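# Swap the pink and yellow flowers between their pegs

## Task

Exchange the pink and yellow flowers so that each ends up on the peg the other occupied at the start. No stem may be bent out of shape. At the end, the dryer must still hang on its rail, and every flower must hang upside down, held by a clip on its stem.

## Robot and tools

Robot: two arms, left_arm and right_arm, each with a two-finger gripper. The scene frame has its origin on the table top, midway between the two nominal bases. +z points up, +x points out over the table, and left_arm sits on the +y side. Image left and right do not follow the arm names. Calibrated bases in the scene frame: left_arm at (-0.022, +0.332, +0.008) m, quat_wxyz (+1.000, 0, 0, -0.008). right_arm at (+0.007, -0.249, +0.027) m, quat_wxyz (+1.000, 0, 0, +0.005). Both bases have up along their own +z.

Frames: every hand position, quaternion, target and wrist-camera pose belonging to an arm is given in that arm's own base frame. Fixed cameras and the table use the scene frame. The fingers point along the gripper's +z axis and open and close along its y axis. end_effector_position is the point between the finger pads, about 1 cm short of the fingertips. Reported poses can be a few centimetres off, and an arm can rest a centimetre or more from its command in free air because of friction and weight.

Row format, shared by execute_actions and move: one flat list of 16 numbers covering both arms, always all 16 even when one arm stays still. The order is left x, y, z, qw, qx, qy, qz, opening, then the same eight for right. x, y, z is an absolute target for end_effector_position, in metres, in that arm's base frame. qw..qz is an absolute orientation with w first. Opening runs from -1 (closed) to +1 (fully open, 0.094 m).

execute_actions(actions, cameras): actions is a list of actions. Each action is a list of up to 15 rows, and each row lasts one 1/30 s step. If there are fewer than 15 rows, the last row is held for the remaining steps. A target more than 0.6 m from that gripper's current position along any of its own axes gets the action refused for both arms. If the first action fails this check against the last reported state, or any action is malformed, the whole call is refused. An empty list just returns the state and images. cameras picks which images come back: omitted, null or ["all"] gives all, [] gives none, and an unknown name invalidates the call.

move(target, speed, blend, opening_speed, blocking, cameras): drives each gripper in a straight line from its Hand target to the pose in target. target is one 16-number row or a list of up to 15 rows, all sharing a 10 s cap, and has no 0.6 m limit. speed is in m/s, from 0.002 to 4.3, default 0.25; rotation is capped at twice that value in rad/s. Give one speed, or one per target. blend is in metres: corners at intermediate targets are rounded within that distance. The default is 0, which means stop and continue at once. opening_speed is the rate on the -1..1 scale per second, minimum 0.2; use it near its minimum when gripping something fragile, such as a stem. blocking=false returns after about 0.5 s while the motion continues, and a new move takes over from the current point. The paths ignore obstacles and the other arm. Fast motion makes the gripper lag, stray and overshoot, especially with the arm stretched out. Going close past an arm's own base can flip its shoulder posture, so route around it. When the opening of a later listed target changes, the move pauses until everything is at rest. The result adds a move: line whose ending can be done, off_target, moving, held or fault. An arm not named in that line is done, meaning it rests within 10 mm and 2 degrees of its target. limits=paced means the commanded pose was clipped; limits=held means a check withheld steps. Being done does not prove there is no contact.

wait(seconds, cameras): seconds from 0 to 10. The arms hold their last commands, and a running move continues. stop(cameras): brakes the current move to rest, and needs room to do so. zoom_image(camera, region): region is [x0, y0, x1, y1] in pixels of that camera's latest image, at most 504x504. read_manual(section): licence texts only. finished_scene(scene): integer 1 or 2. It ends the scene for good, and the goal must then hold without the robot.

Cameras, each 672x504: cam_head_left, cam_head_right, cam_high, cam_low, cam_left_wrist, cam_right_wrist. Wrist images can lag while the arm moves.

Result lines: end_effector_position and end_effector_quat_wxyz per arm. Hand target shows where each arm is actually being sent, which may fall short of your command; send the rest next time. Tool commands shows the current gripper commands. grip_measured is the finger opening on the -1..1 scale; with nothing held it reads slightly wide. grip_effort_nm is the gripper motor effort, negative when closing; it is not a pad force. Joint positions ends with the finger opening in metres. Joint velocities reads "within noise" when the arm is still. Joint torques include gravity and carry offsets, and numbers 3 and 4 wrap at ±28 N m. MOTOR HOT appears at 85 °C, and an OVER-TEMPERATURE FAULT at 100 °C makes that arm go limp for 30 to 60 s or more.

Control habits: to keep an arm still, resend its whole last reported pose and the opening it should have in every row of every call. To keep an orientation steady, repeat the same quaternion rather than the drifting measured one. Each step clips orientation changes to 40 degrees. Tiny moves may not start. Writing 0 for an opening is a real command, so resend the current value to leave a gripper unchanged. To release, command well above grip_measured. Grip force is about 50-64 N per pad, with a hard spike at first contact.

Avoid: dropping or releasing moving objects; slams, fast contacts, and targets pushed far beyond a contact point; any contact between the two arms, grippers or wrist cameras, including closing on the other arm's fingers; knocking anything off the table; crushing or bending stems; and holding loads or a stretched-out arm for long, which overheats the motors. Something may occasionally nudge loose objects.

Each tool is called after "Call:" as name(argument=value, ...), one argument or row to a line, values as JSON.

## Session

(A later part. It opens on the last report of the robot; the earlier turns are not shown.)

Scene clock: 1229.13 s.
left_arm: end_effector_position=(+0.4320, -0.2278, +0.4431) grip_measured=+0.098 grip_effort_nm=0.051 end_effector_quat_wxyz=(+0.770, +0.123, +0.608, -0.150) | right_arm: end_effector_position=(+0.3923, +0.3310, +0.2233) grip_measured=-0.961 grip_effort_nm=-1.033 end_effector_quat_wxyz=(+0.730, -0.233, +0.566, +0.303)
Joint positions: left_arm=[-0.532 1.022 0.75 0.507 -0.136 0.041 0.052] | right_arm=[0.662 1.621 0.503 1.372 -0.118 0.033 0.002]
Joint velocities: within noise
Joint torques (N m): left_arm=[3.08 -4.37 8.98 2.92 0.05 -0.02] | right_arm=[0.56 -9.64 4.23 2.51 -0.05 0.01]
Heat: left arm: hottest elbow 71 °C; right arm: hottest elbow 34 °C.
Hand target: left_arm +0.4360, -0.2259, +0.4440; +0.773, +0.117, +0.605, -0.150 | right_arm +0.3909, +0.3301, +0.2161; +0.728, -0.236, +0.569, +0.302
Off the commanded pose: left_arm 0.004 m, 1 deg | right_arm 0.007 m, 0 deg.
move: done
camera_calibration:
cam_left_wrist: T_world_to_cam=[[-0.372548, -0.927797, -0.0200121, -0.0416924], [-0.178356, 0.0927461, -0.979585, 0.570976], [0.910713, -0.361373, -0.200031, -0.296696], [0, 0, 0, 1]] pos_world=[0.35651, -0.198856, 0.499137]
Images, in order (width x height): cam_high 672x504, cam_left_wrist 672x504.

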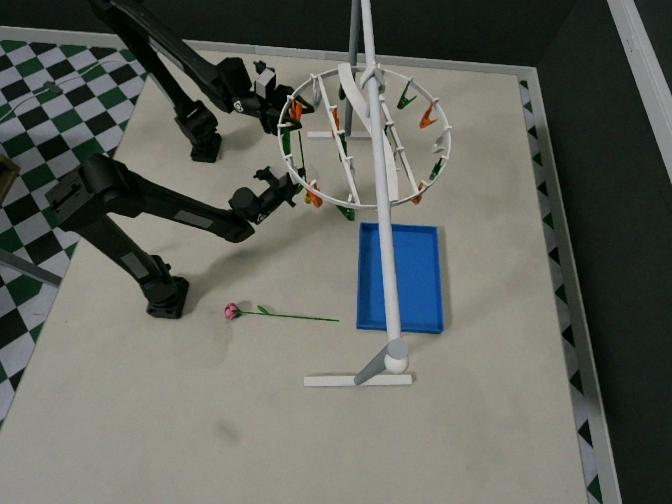

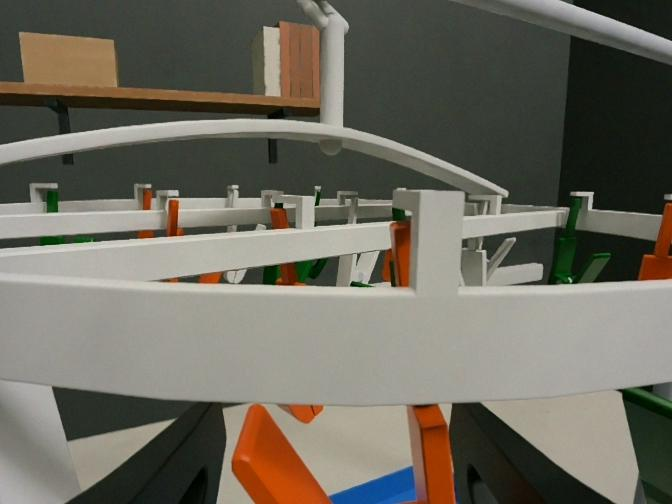

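Call:
move(
  target=[
    [0.437,-0.226,0.437,0.7735,0.1175,0.6044,-0.1504,0.1,0.391,0.330,0.216,0.728,-0.2356,0.5688,0.3016,-1],
    [0.437,-0.226,0.437,0.7735,0.1175,0.6044,-0.1504,-0.3,0.391,0.330,0.216,0.728,-0.2356,0.5688,0.3016,-1],
    [0.437,-0.226,0.437,0.7735,0.1175,0.6044,-0.1504,-0.95,0.391,0.330,0.216,0.728,-0.2356,0.5688,0.3016,-1],
  ],
  speed=0.08,
  opening_speed=0.5,
  cameras=["cam_left_wrist","cam_high","cam_head_right"],
)

Call:
zoom_image(
  camera="cam_high",
  region=[275, 90, 325, 140],
)

Call:
zoom_image(
  camera="cam_head_right",
  region=[195, 50, 245, 120],
)

Scene clock: 1236.87 s.
left_arm: end_effector_position=(+0.4327, -0.2282, +0.4366) grip_measured=-0.603 grip_effort_nm=-1.067 end_effector_quat_wxyz=(+0.770, +0.123, +0.607, -0.150) | right_arm: end_effector_position=(+0.3923, +0.3310, +0.2233) grip_measured=-0.961 grip_effort_nm=-1.043 end_effector_quat_wxyz=(+0.730, -0.233, +0.566, +0.303)
Joint positions: left_arm=[-0.532 1.031 0.737 0.53 -0.136 0.041 0.019] | right_arm=[0.662 1.621 0.503 1.372 -0.118 0.033 0.002]
Joint velocities: within noise
Joint torques (N m): left_arm=[3.19 -4.37 8.91 2.81 0.11 -0.03] | right_arm=[0.44 -9.52 4.23 2.5 -0.07 0]
Heat: left arm: hottest elbow 70 °C; right arm: hottest elbow 34 °C.
Hand target: left_arm +0.4369, -0.2259, +0.4372; +0.774, +0.117, +0.604, -0.150 | right_arm +0.3909, +0.3301, +0.2162; +0.728, -0.236, +0.569, +0.302
Off the commanded pose: left_arm 0.005 m, 1 deg | right_arm 0.007 m, 0 deg.
move: done
camera_calibration:
cam_left_wrist: T_world_to_cam=[[-0.372521, -0.927811, -0.0198805, -0.0419562], [-0.177385, 0.0922156, -0.979812, 0.564303], [0.910913, -0.361474, -0.198932, -0.299305], [0, 0, 0, 1]] pos_world=[0.35711, -0.199156, 0.492535]
Images, in order (width x height): cam_head_right 672x504, cam_high 672x504, cam_left_wrist 672x504.

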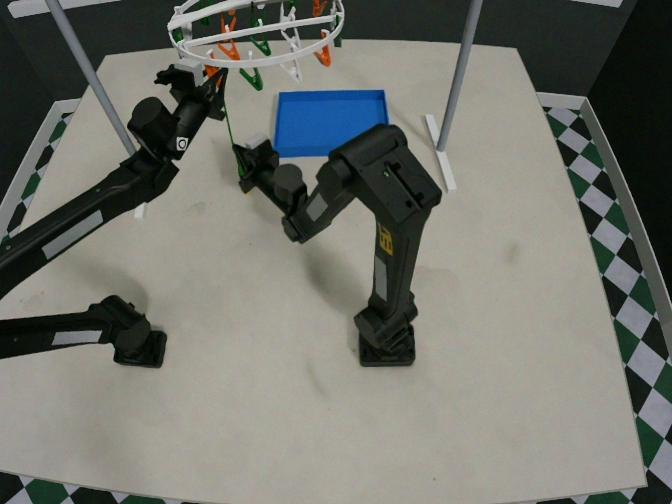

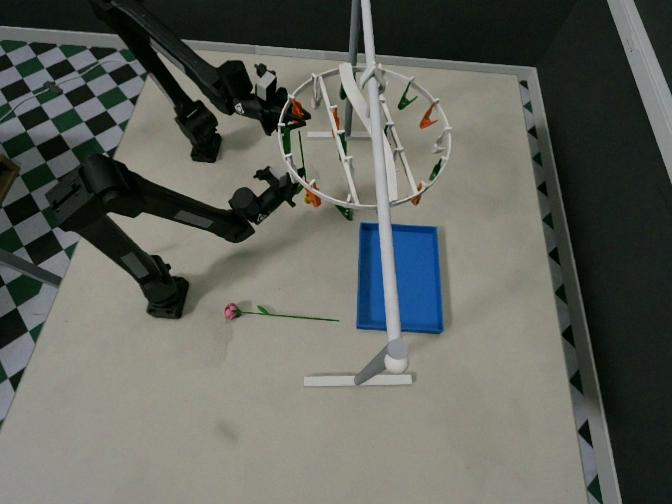

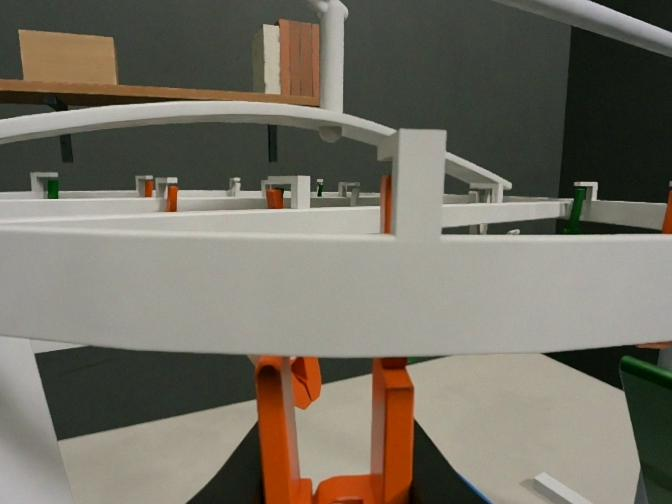

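Scaled by 10.080 from the camera's 672x504 image, which has a finer 960x720 frame.

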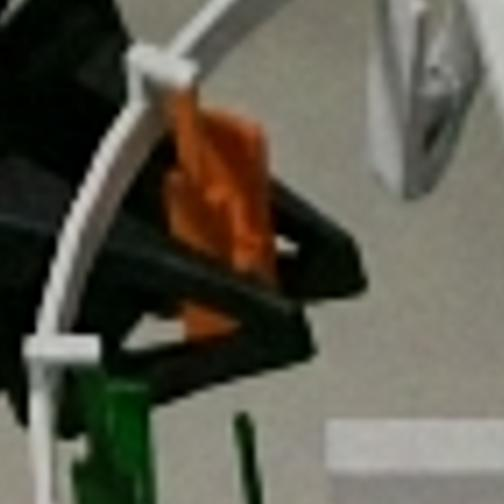

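Scaled by 7.200 from the camera's 672x504 image, which has a finer 960x720 frame.

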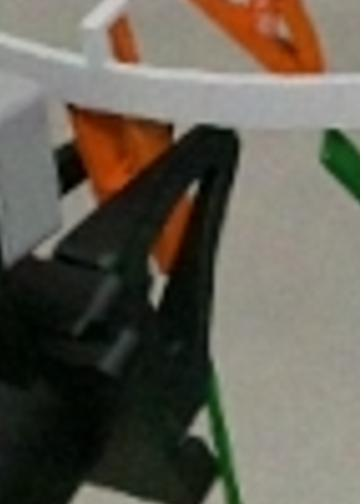

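Call:
move(
  target=[
    [0.437,-0.226,0.437,0.7735,0.1175,0.6044,-0.1504,-0.95,0.393,0.321,0.218,0.728,-0.2356,0.5688,0.3016,-1],
    [0.437,-0.226,0.437,0.7735,0.1175,0.6044,-0.1504,-0.95,0.394,0.322,0.224,0.728,-0.2356,0.5688,0.3016,-1],
  ],
  speed=0.08,
  cameras=["cam_high","cam_head_right"],
)

Call:
zoom_image(
  camera="cam_high",
  region=[275, 90, 325, 140],
)

Call:
zoom_image(
  camera="cam_head_right",
  region=[195, 50, 245, 120],
)

Scene clock: 1245.53 s.
left_arm: end_effector_position=(+0.4327, -0.2282, +0.4366) grip_measured=-0.603 grip_effort_nm=-1.062 end_effector_quat_wxyz=(+0.770, +0.123, +0.607, -0.150) | right_arm: end_effector_position=(+0.3927, +0.3264, +0.2249) grip_measured=-0.961 grip_effort_nm=-1.033 end_effector_quat_wxyz=(+0.729, -0.238, +0.565, +0.304)
Joint positions: left_arm=[-0.532 1.031 0.737 0.53 -0.136 0.041 0.019] | right_arm=[0.647 1.61 0.497 1.366 -0.141 0.033 0.002]
Joint velocities: within noise
Joint torques (N m): left_arm=[3.19 -4.31 8.9 2.81 0.1 -0.03] | right_arm=[-0.15 -11.4 4.4 1.65 -0.06 0.07]
Heat: left arm: hottest elbow 69 °C; right arm: hottest elbow 34 °C.
Hand target: left_arm +0.4369, -0.2259, +0.4372; +0.774, +0.117, +0.604, -0.150 | right_arm +0.3939, +0.3220, +0.2239; +0.728, -0.236, +0.569, +0.302
Off the commanded pose: left_arm 0.005 m, 1 deg | right_arm 0.005 m, 1 deg.
move: done
Images, in order (width x height): cam_head_right 672x504, cam_high 672x504.

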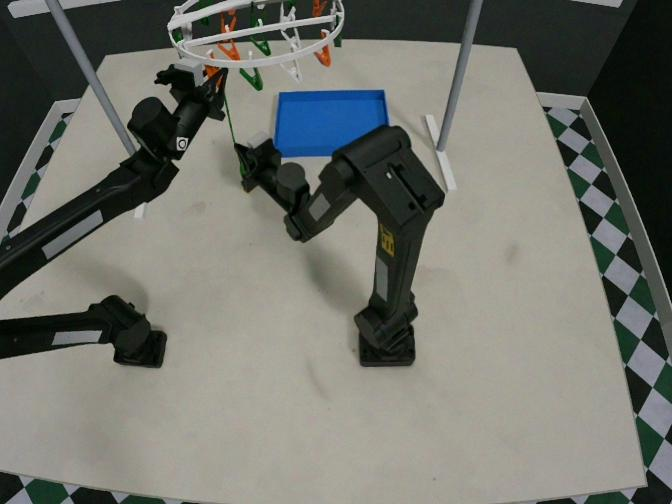

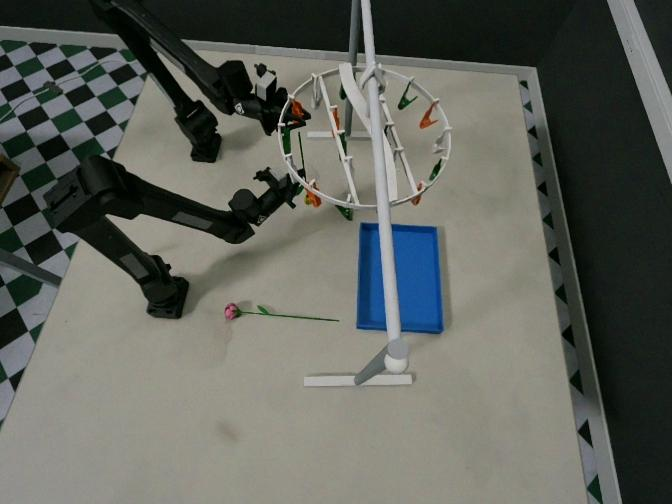

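Scaled by 10.080 from the camera's 672x504 image, which has a finer 960x720 frame.

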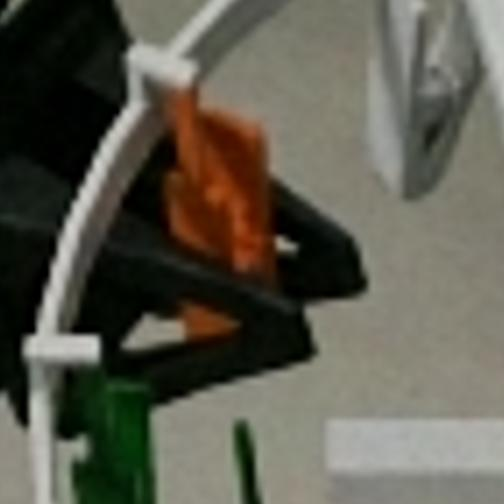

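Scaled by 7.200 from the camera's 672x504 image, which has a finer 960x720 frame.

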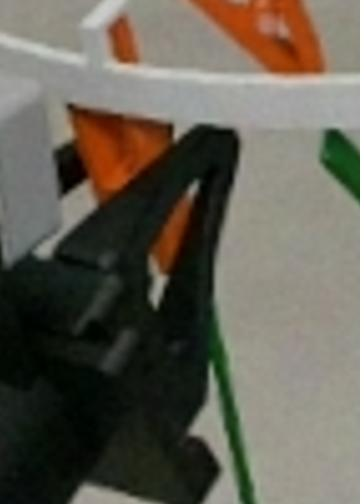

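Call:
move(
  target=[0.437,-0.226,0.437,0.7735,0.1175,0.6044,-0.1504,-0.95,0.397,0.322,0.254,0.728,-0.2356,0.5688,0.3016,-1],
  speed=0.05,
  cameras=["cam_high","cam_head_right","cam_right_wrist"],
)

Call:
zoom_image(
  camera="cam_high",
  region=[275, 90, 325, 140],
)

Call:
zoom_image(
  camera="cam_head_right",
  region=[260, 130, 360, 230],
)

Scene clock: 1268.23 s.
left_arm: end_effector_position=(+0.4325, -0.2281, +0.4373) grip_measured=-0.603 grip_effort_nm=-1.067 end_effector_quat_wxyz=(+0.771, +0.123, +0.606, -0.150) | right_arm: end_effector_position=(+0.3908, +0.3236, +0.2442) grip_measured=-0.961 grip_effort_nm=-1.038 end_effector_quat_wxyz=(+0.722, -0.241, +0.574, +0.302)
Joint positions: left_arm=[-0.532 1.031 0.737 0.533 -0.136 0.041 0.019] | right_arm=[0.643 1.509 0.497 1.241 -0.146 0.033 0.002]
Joint velocities: within noise
Joint torques (N m): left_arm=[3.19 -4.37 8.9 2.66 0.1 -0.03] | right_arm=[-0.03 -10.75 6.75 1.59 -0.04 0.07]
Heat: left arm: hottest elbow 68 °C; right arm: hottest elbow 34 °C.
Hand target: left_arm +0.4369, -0.2259, +0.4371; +0.773, +0.117, +0.604, -0.150 | right_arm +0.3968, +0.3219, +0.2540; +0.728, -0.236, +0.569, +0.302
Off the commanded pose: left_arm 0.005 m, 1 deg | right_arm 0.012 m, 1 deg.
move: off_target (right_arm)
camera_calibration:
cam_right_wrist: T_world_to_cam=[[0.714854, -0.699189, 0.0108666, -0.0569179], [-0.132392, -0.150584, -0.979692, 0.380841], [0.686627, 0.698898, -0.200212, -0.358721], [0, 0, 0, 1]] pos_world=[0.337416, 0.268262, 0.301905]
Images, in order (width x height): cam_head_right 672x504, cam_high 672x504, cam_right_wrist 672x504.

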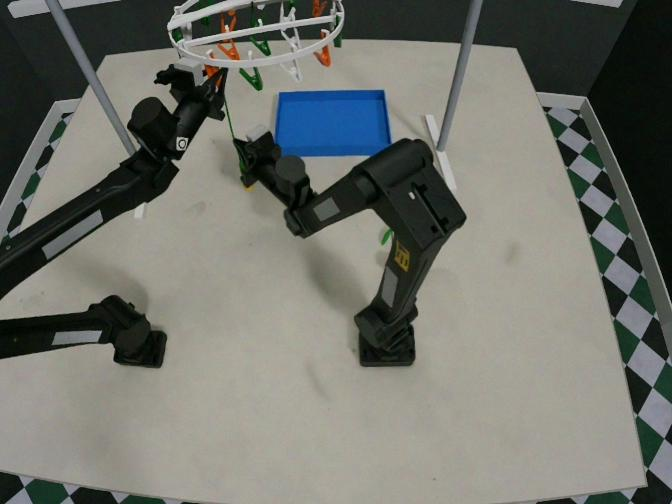

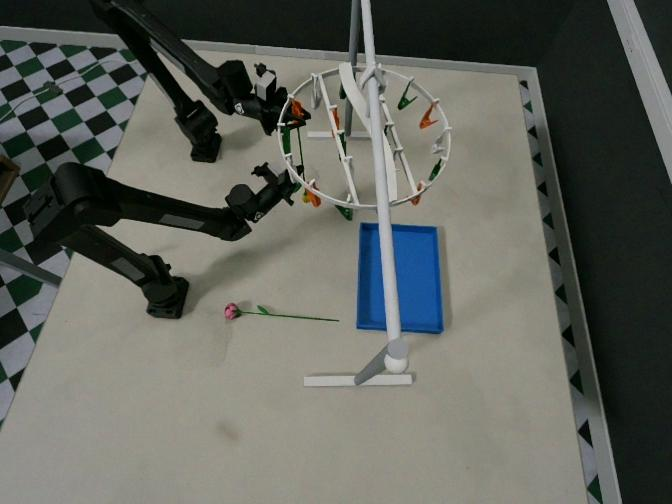

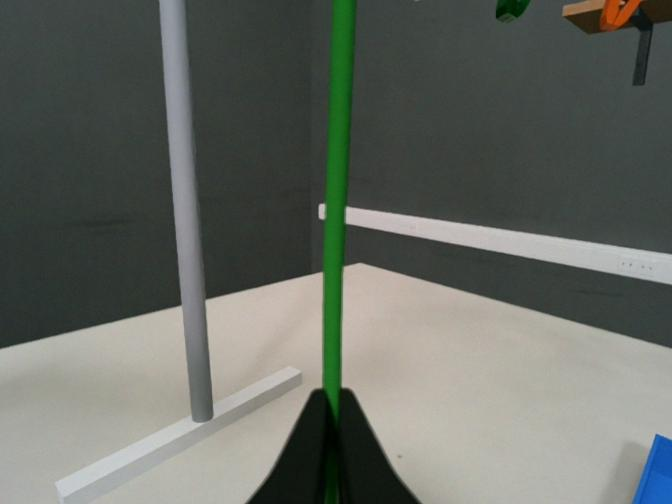

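Scaled by 10.080 from the camera's 672x504 image, which has a finer 960x720 frame.

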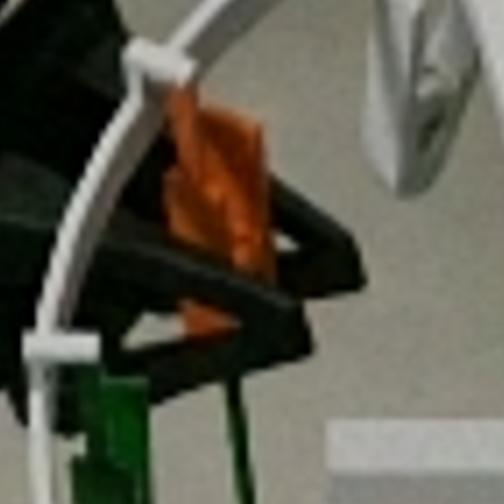

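Scaled by 5.040 from the camera's 672x504 image, which has a finer 960x720 frame.

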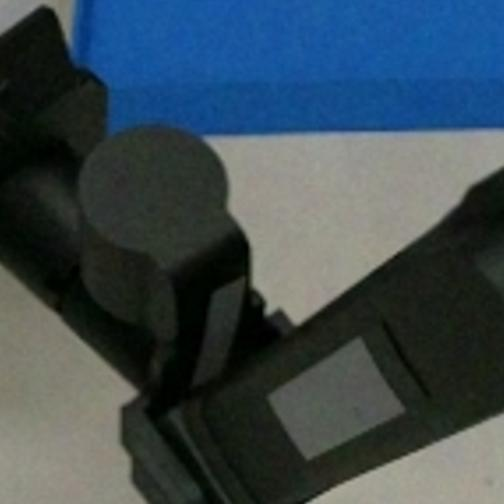

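Call:
move(
  target=[0.437,-0.226,0.437,0.7735,0.1175,0.6044,-0.1504,-0.95,0.402,0.323,0.267,0.728,-0.2356,0.5688,0.3016,-1],
  speed=0.05,
  cameras=["cam_high","cam_head_right","cam_head_left"],
)

Call:
zoom_image(
  camera="cam_high",
  region=[275, 90, 325, 140],
)

Call:
zoom_image(
  camera="cam_head_right",
  region=[190, 50, 260, 120],
)

Scene clock: 1272.37 s.
left_arm: end_effector_position=(+0.4324, -0.2281, +0.4379) grip_measured=-0.603 grip_effort_nm=-1.062 end_effector_quat_wxyz=(+0.772, +0.122, +0.605, -0.150) | right_arm: end_effector_position=(+0.3915, +0.3217, +0.2455) grip_measured=-0.961 grip_effort_nm=-1.033 end_effector_quat_wxyz=(+0.714, -0.244, +0.584, +0.300)
Joint positions: left_arm=[-0.532 1.031 0.737 0.536 -0.136 0.041 0.019] | right_arm=[0.637 1.479 0.497 1.185 -0.153 0.033 0.002]
Joint velocities: within noise
Joint torques (N m): left_arm=[3.14 -4.31 8.9 2.59 0.1 -0.03] | right_arm=[-0.21 -11.11 8.42 1.76 -0.04 0.09]
Heat: left arm: hottest elbow 67 °C; right arm: hottest elbow 34 °C.
Hand target: left_arm +0.4369, -0.2259, +0.4372; +0.774, +0.117, +0.604, -0.150 | right_arm +0.4012, +0.3223, +0.2670; +0.728, -0.236, +0.569, +0.302
Off the commanded pose: left_arm 0.005 m, 1 deg | right_arm 0.024 m, 3 deg.
move: off_target (right_arm)
Images, in order (width x height): cam_head_left 672x504, cam_head_right 672x504, cam_high 672x504.

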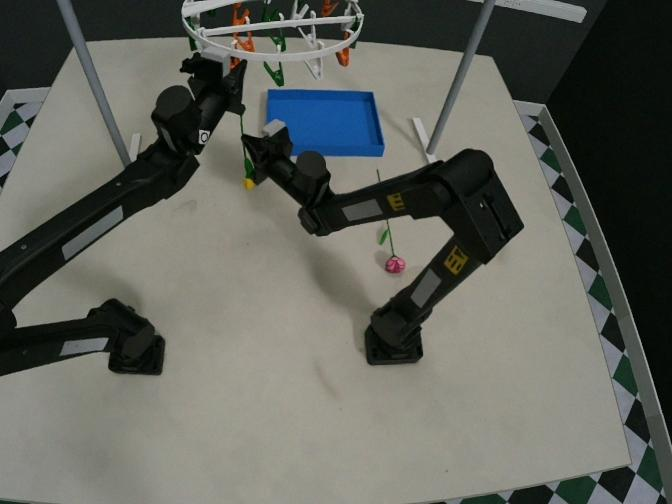

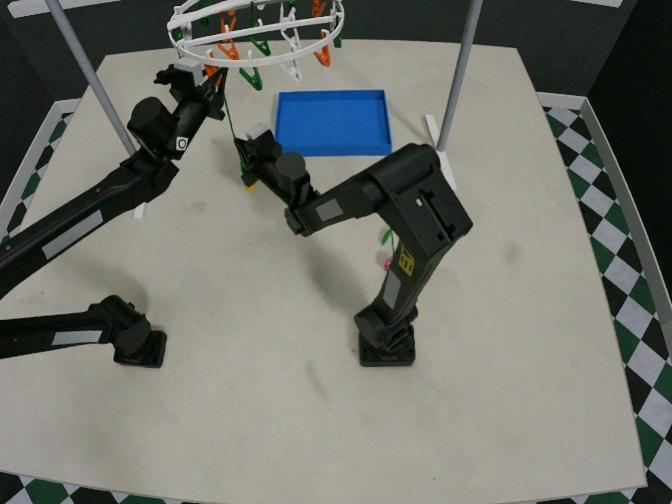

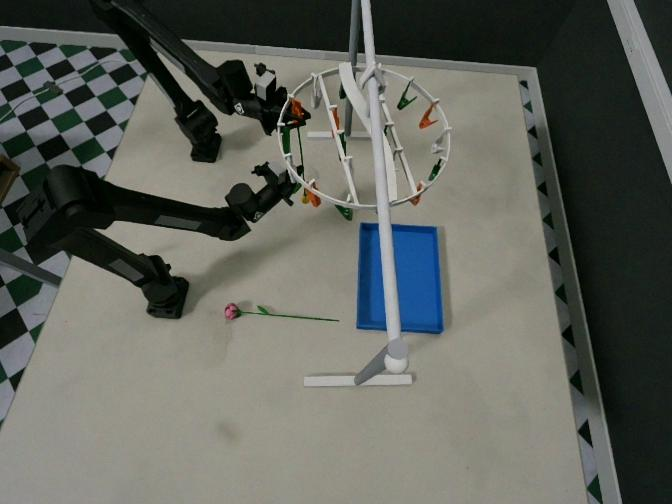

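Scaled by 10.080 from the camera's 672x504 image, which has a finer 960x720 frame.

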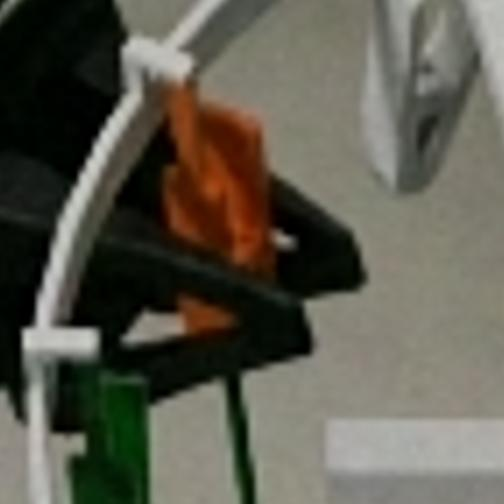

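Scaled by 7.200 from the camera's 672x504 image, which has a finer 960x720 frame.

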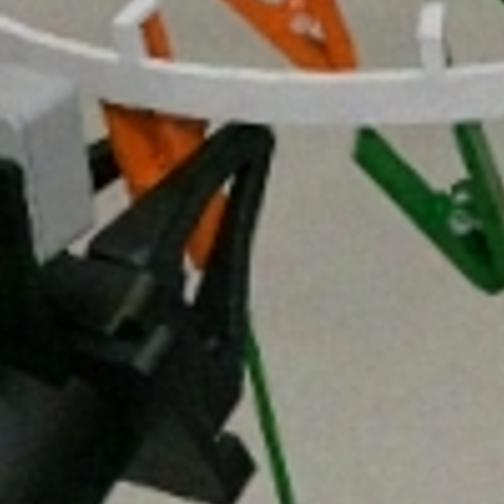

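Call:
wait(
  seconds=0.2,
  cameras=["cam_left_wrist", "cam_low"],
)

Call:
zoom_image(
  camera="cam_low",
  region=[430, 90, 530, 190],
)

Scene clock: 1276.73 s.
left_arm: end_effector_position=(+0.4324, -0.2281, +0.4379) grip_measured=-0.603 grip_effort_nm=-1.062 end_effector_quat_wxyz=(+0.772, +0.122, +0.605, -0.150) | right_arm: end_effector_position=(+0.3915, +0.3217, +0.2455) grip_measured=-0.961 grip_effort_nm=-1.028 end_effector_quat_wxyz=(+0.714, -0.244, +0.584, +0.300)
Joint positions: left_arm=[-0.532 1.031 0.737 0.536 -0.136 0.041 0.019] | right_arm=[0.637 1.478 0.497 1.184 -0.153 0.033 0.002]
Joint velocities: within noise
Joint torques (N m): left_arm=[3.19 -4.37 8.91 2.59 0.1 -0.03] | right_arm=[-0.21 -10.87 8.43 1.83 -0.03 0.09]
Heat: left arm: hottest elbow 67 °C; right arm: hottest elbow 34 °C.
Hand target: left_arm +0.4369, -0.2259, +0.4372; +0.774, +0.117, +0.604, -0.150 | right_arm +0.4011, +0.3224, +0.2670; +0.728, -0.236, +0.569, +0.302
Tool commands: left_gripper/opening=-0.95 right_gripper/opening=-1.0
Off the commanded pose: left_arm 0.005 m, 1 deg | right_arm 0.024 m, 3 deg.
wait: 0.20 s; at rest from the start
camera_calibration:
cam_left_wrist: T_world_to_cam=[[-0.372411, -0.927872, -0.0190789, -0.0422956], [-0.17286, 0.0895478, -0.980867, 0.563339], [0.911827, -0.361988, -0.19374, -0.301576], [0, 0, 0, 1]] pos_world=[0.356612, -0.198857, 0.493326]
Images, in order (width x height): cam_low 672x504, cam_left_wrist 672x504.

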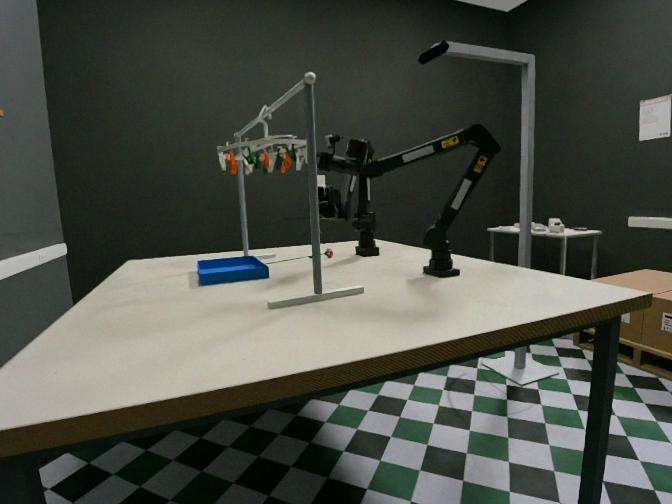

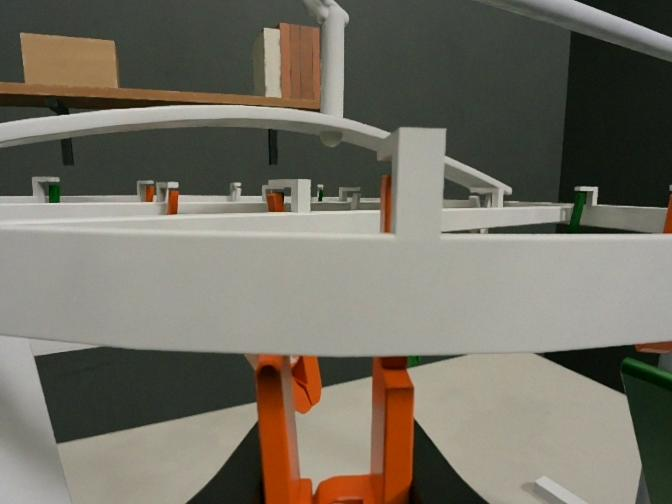

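Scaled by 5.040 from the camera's 672x504 image, which has a finer 960x720 frame.

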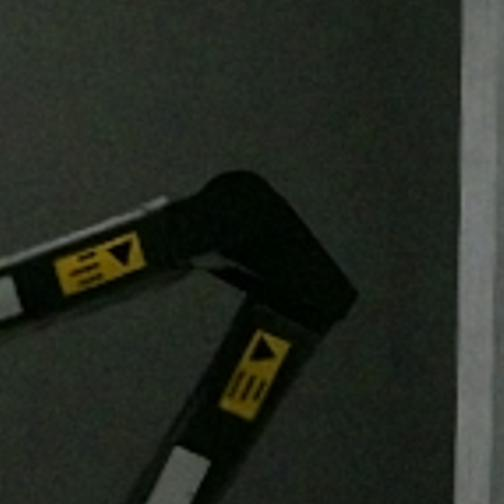

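Call:
zoom_image(
  camera="cam_low",
  region=[270, 120, 370, 220],
)

Call:
zoom_image(
  camera="cam_low",
  region=[290, 130, 340, 180],
)

Scaled by 5.040 from the camera's 672x504 image, which has a finer 960x720 frame.

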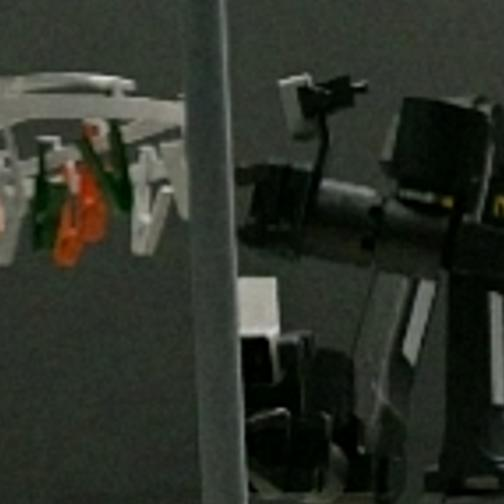

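Scaled by 10.080 from the camera's 672x504 image, which has a finer 960x720 frame.

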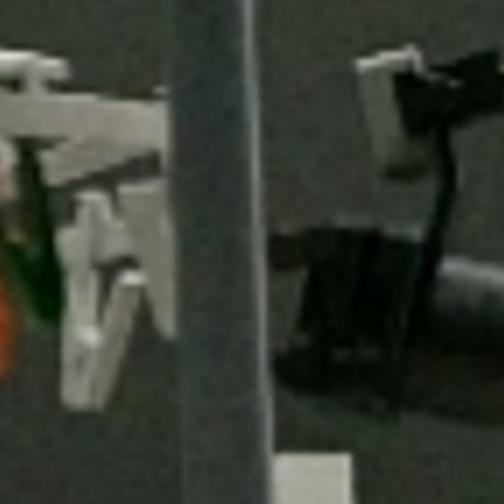

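Call:
move(
  target=[
    [0.437,-0.226,0.437,0.7735,0.1175,0.6044,-0.1504,-0.95,0.394,0.320,0.218,0.728,-0.2356,0.5688,0.3016,-1],
    [0.437,-0.226,0.437,0.7735,0.1175,0.6044,-0.1504,-0.95,0.401,0.330,0.226,0.728,-0.2356,0.5688,0.3016,-1],
  ],
  speed=0.06,
  cameras=[],
)

Call:
move(
  target=[0.437,-0.226,0.437,0.7735,0.1175,0.6044,-0.1504,-0.95,0.405,0.330,0.262,0.728,-0.2356,0.5688,0.3016,-1],
  speed=0.06,
  cameras=["cam_high"],
)

Call:
zoom_image(
  camera="cam_high",
  region=[275, 90, 325, 140],
)

Scene clock: 1288.40 s.
left_arm: end_effector_position=(+0.4323, -0.2280, +0.4383) grip_measured=-0.603 grip_effort_nm=-1.067 end_effector_quat_wxyz=(+0.773, +0.122, +0.605, -0.150) | right_arm: end_effector_position=(+0.3967, +0.3226, +0.2229) grip_measured=-0.961 grip_effort_nm=-1.028 end_effector_quat_wxyz=(+0.727, -0.235, +0.571, +0.299)
Joint positions: left_arm=[-0.532 1.031 0.737 0.537 -0.136 0.041 0.019] | right_arm=[0.637 1.606 0.497 1.349 -0.139 0.033 0.002]
Joint velocities: within noise
Joint torques (N m): left_arm=[3.19 -4.31 8.9 2.51 0.1 -0.03] | right_arm=[1.14 -9.99 6.54 1.58 0.1 0.04]
Heat: left arm: hottest elbow 66 °C; right arm: hottest elbow 35 °C.
Hand target: left_arm +0.4369, -0.2259, +0.4371; +0.774, +0.117, +0.604, -0.150 | right_arm +0.4007, +0.3299, +0.2260; +0.728, -0.236, +0.569, +0.302
Off the commanded pose: left_arm 0.005 m, 1 deg | right_arm 0.009 m, 0 deg.
move: done
No camera images: "cameras" was empty.

Scene clock: 1289.60 s.
left_arm: end_effector_position=(+0.4323, -0.2280, +0.4383) grip_measured=-0.603 grip_effort_nm=-1.062 end_effector_quat_wxyz=(+0.773, +0.122, +0.605, -0.150) | right_arm: end_effector_position=(+0.3962, +0.3228, +0.2436) grip_measured=-0.961 grip_effort_nm=-1.038 end_effector_quat_wxyz=(+0.718, -0.239, +0.583, +0.297)
Joint positions: left_arm=[-0.532 1.031 0.737 0.537 -0.136 0.041 0.019] | right_arm=[0.637 1.501 0.507 1.205 -0.142 0.033 0.002]
Joint velocities: within noise
Joint torques (N m): left_arm=[3.25 -4.37 8.9 2.51 0.1 -0.03] | right_arm=[0.56 -10.46 8.66 1.68 -0.06 0.06]
Heat: left arm: hottest elbow 66 °C; right arm: hottest elbow 35 °C.
Hand target: left_arm +0.4369, -0.2259, +0.4371; +0.774, +0.117, +0.604, -0.150 | right_arm +0.4042, +0.3294, +0.2622; +0.728, -0.236, +0.569, +0.302
Off the commanded pose: left_arm 0.005 m, 1 deg | right_arm 0.022 m, 2 deg.
move: off_target (right_arm)
Images, in order (width x height): cam_high 672x504.

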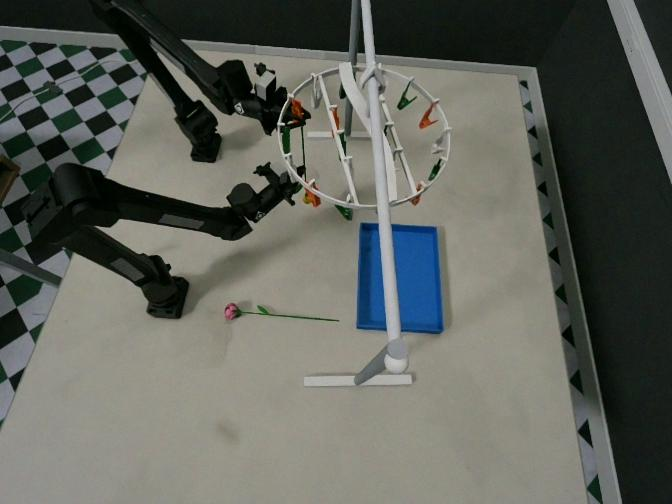

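Scaled by 10.080 from the camera's 672x504 image, which has a finer 960x720 frame.

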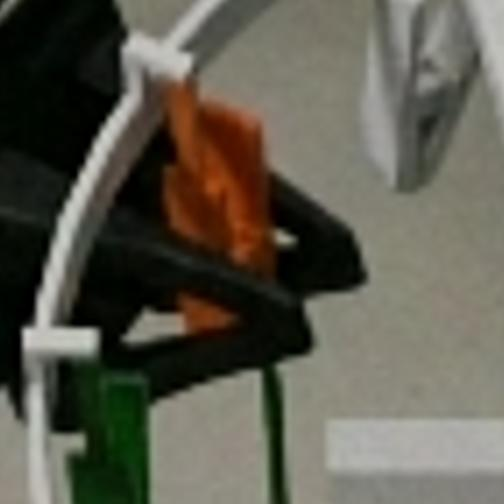

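Call:
wait(
  seconds=0.1,
  cameras=["cam_right_wrist","cam_head_right","cam_head_left"],
)

Call:
zoom_image(
  camera="cam_head_right",
  region=[190, 50, 260, 120],
)

Call:
zoom_image(
  camera="cam_head_left",
  region=[210, 40, 280, 110],
)

Scene clock: 1297.43 s.
left_arm: end_effector_position=(+0.4323, -0.2280, +0.4383) grip_measured=-0.603 grip_effort_nm=-1.062 end_effector_quat_wxyz=(+0.773, +0.122, +0.605, -0.150) | right_arm: end_effector_position=(+0.3963, +0.3228, +0.2434) grip_measured=-0.961 grip_effort_nm=-1.033 end_effector_quat_wxyz=(+0.717, -0.239, +0.583, +0.297)
Joint positions: left_arm=[-0.532 1.031 0.737 0.537 -0.136 0.041 0.019] | right_arm=[0.637 1.501 0.507 1.204 -0.142 0.033 0.002]
Joint velocities: within noise
Joint torques (N m): left_arm=[3.19 -4.31 8.91 2.51 0.1 -0.03] | right_arm=[0.73 -10.46 8.68 1.63 -0.07 0.06]
Heat: left arm: hottest elbow 66 °C; right arm: hottest elbow 35 °C.
Hand target: left_arm +0.4369, -0.2259, +0.4371; +0.774, +0.117, +0.604, -0.150 | right_arm +0.4042, +0.3294, +0.2622; +0.728, -0.236, +0.569, +0.302
Tool commands: left_gripper/opening=-0.95 right_gripper/opening=-1.0
Off the commanded pose: left_arm 0.005 m, 1 deg | right_arm 0.022 m, 2 deg.
wait: 0.10 s; at rest from the start
camera_calibration:
cam_right_wrist: T_world_to_cam=[[0.707596, -0.706584, 0.00688792, -0.0550481], [-0.150187, -0.159913, -0.975639, 0.389837], [0.690472, 0.689324, -0.219273, -0.355865], [0, 0, 0, 1]] pos_world=[0.343215, 0.26875, 0.302687]
Images, in order (width x height): cam_head_left 672x504, cam_head_right 672x504, cam_right_wrist 672x504.

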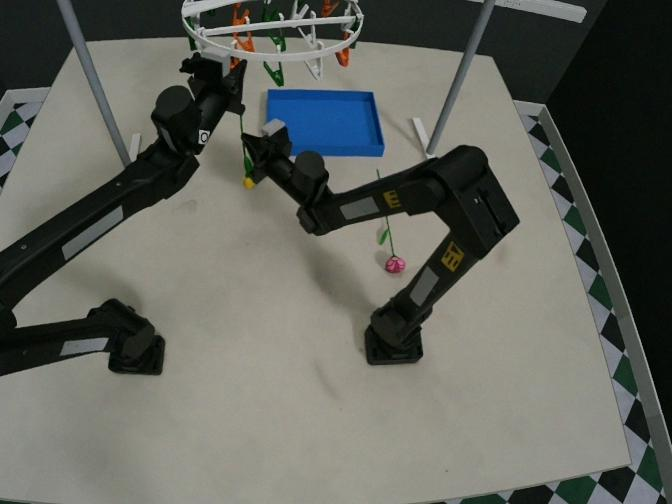

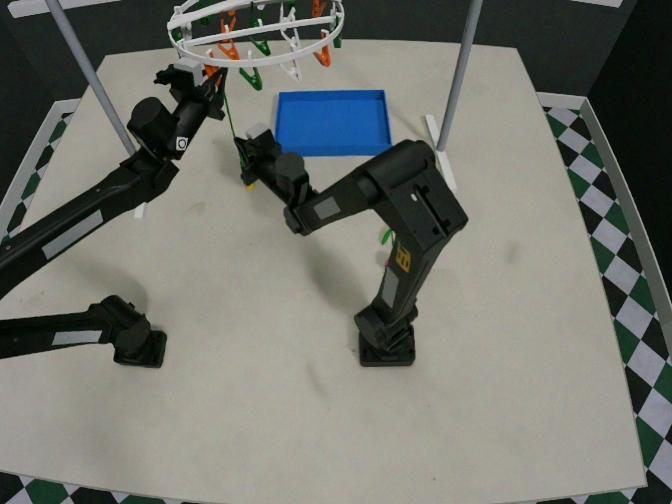

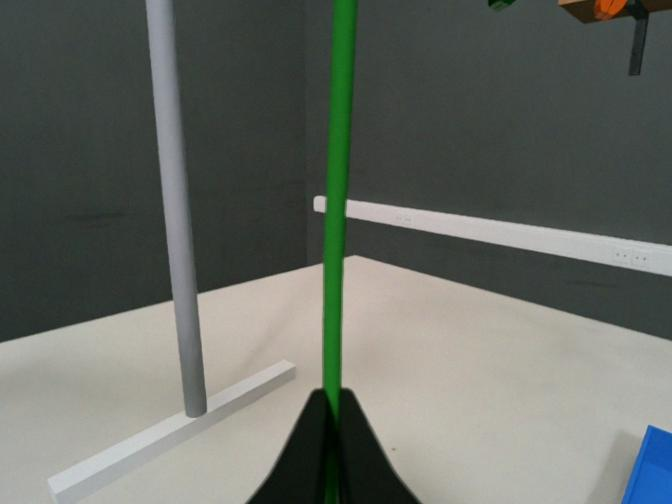

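Scaled by 7.200 from the camera's 672x504 image, which has a finer 960x720 frame.

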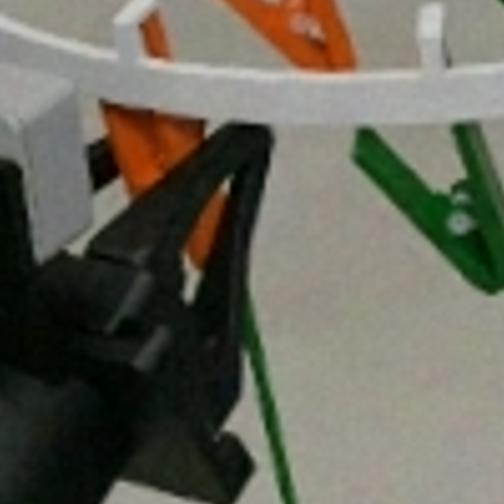

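Scaled by 7.200 from the camera's 672x504 image, which has a finer 960x720 frame.

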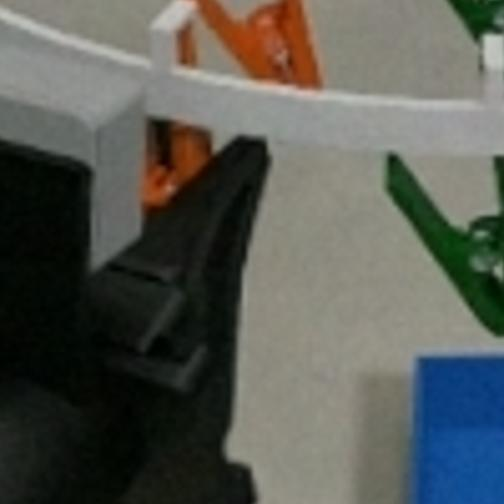

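Call:
move(
  target=[
    [0.437,-0.226,0.437,0.7735,0.1175,0.6044,-0.1504,-0.95,0.397,0.322,0.217,0.728,-0.2356,0.5688,0.3016,-1],
    [0.437,-0.226,0.437,0.7735,0.1175,0.6044,-0.1504,-0.95,0.320,0.245,0.250,0.728,-0.2356,0.5688,0.3016,-1],
  ],
  speed=0.12,
  cameras=["cam_right_wrist","cam_high"],
)

Call:
zoom_image(
  camera="cam_high",
  region=[275, 90, 325, 140],
)

Scene clock: 1306.23 s.
left_arm: end_effector_position=(+0.4323, -0.2280, +0.4383) grip_measured=-0.603 grip_effort_nm=-1.067 end_effector_quat_wxyz=(+0.773, +0.122, +0.605, -0.150) | right_arm: end_effector_position=(+0.3207, +0.2499, +0.2541) grip_measured=-0.961 grip_effort_nm=-1.038 end_effector_quat_wxyz=(+0.733, -0.241, +0.561, +0.299)
Joint positions: left_arm=[-0.532 1.031 0.737 0.537 -0.136 0.041 0.019] | right_arm=[0.574 1.234 0.246 1.251 -0.213 0.038 0.002]
Joint velocities: within noise
Joint torques (N m): left_arm=[3.19 -4.37 8.9 2.5 0.1 -0.03] | right_arm=[-0.09 -4.95 4.86 1.63 -0.03 0.19]
Heat: left arm: hottest elbow 65 °C; right arm: hottest elbow 36 °C.
Hand target: left_arm +0.4369, -0.2259, +0.4371; +0.774, +0.117, +0.604, -0.150 | right_arm +0.3200, +0.2451, +0.2500; +0.728, -0.236, +0.569, +0.302
Off the commanded pose: left_arm 0.005 m, 1 deg | right_arm 0.006 m, 1 deg.
move: done
camera_calibration:
cam_right_wrist: T_world_to_cam=[[0.711797, -0.701822, 0.0281362, -0.0611532], [-0.100451, -0.141361, -0.984849, 0.359054], [0.695165, 0.698186, -0.171119, -0.267003], [0, 0, 0, 1]] pos_world=[0.265207, 0.194255, 0.309646]
Images, in order (width x height): cam_high 672x504, cam_right_wrist 672x504.

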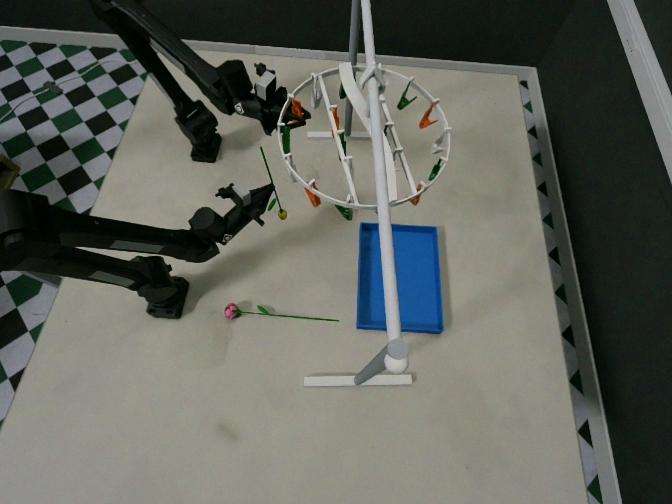

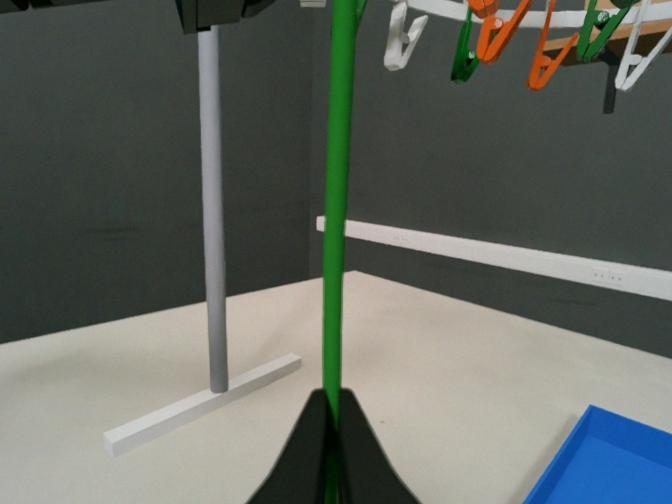

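Scaled by 10.080 from the camera's 672x504 image, which has a finer 960x720 frame.

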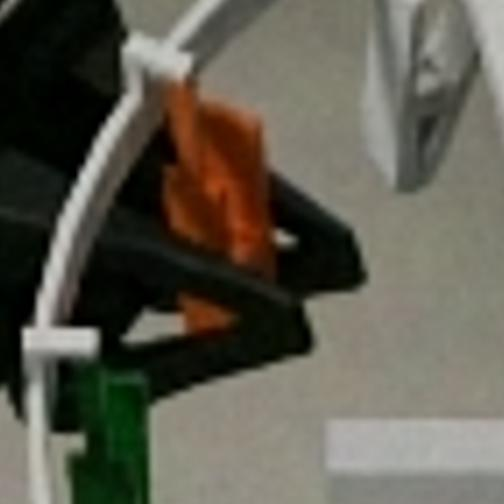

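Call:
move(
  target=[0.437,-0.226,0.437,0.7735,0.1175,0.6044,-0.1504,-0.95,0.340,0.224,0.31,0.728,-0.2356,0.5688,0.3016,-1],
  speed=0.12,
  cameras=["cam_right_wrist","cam_high"],
)

Call:
zoom_image(
  camera="cam_right_wrist",
  region=[150, 0, 350, 150],
)

Scene clock: 1309.60 s.
left_arm: end_effector_position=(+0.4323, -0.2280, +0.4383) grip_measured=-0.603 grip_effort_nm=-1.067 end_effector_quat_wxyz=(+0.773, +0.122, +0.605, -0.150) | right_arm: end_effector_position=(+0.3282, +0.2220, +0.2852) grip_measured=-0.961 grip_effort_nm=-1.038 end_effector_quat_wxyz=(+0.716, -0.244, +0.583, +0.298)
Joint positions: left_arm=[-0.532 1.031 0.737 0.537 -0.136 0.041 0.019] | right_arm=[0.457 0.995 0.28 0.931 -0.326 0.068 0.002]
Joint velocities: within noise
Joint torques (N m): left_arm=[3.25 -4.37 8.9 2.51 0.1 -0.03] | right_arm=[-0.26 -2.49 11.07 1.61 -0.03 0.21]
Heat: left arm: hottest elbow 65 °C; right arm: hottest elbow 36 °C.
Hand target: left_arm +0.4369, -0.2259, +0.4371; +0.774, +0.117, +0.604, -0.150 | right_arm +0.3387, +0.2232, +0.3098; +0.728, -0.236, +0.569, +0.301
Off the commanded pose: left_arm 0.005 m, 1 deg | right_arm 0.028 m, 2 deg.
move: off_target (right_arm)
camera_calibration:
cam_right_wrist: T_world_to_cam=[[0.71271, -0.70136, 0.0117338, -0.0825364], [-0.147944, -0.166648, -0.974854, 0.40476], [0.68568, 0.693053, -0.222534, -0.228549], [0, 0, 0, 1]] pos_world=[0.275418, 0.167961, 0.344691]
Images, in order (width x height): cam_high 672x504, cam_right_wrist 672x504.

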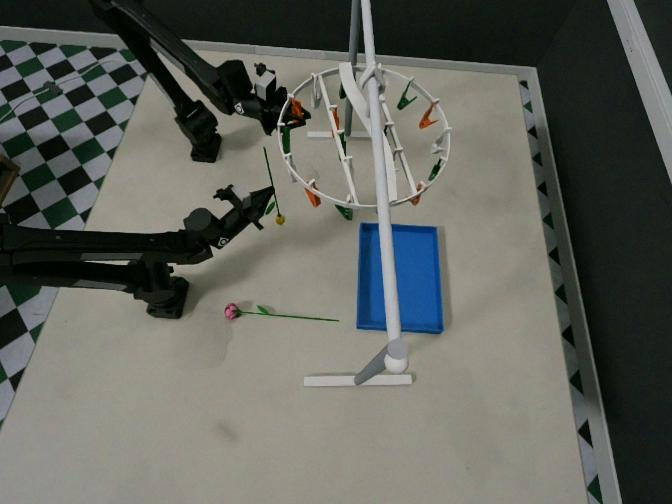

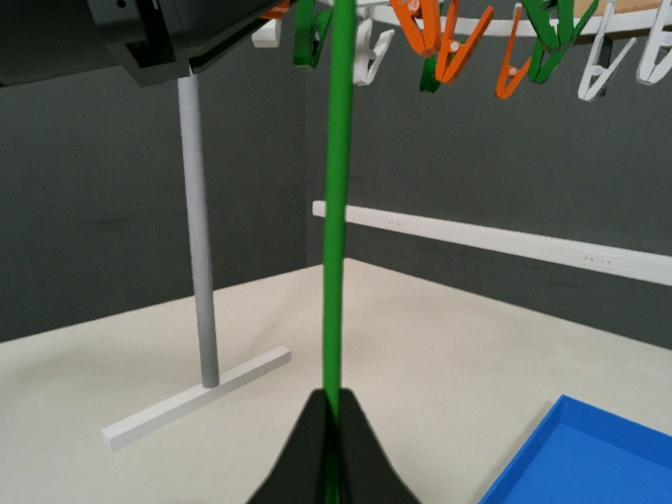

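Scaled by 2.520 from the camera's 672x504 image, which has a finer 960x720 frame.

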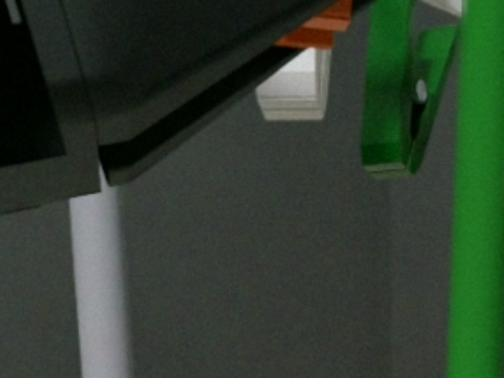

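Call:
zoom_image(
  camera="cam_right_wrist",
  region=[245, 0, 305, 45],
)

Scaled by 8.400 from the camera's 672x504 image, which has a finer 960x720 frame.

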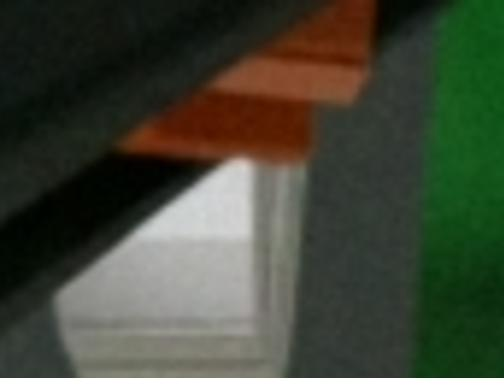

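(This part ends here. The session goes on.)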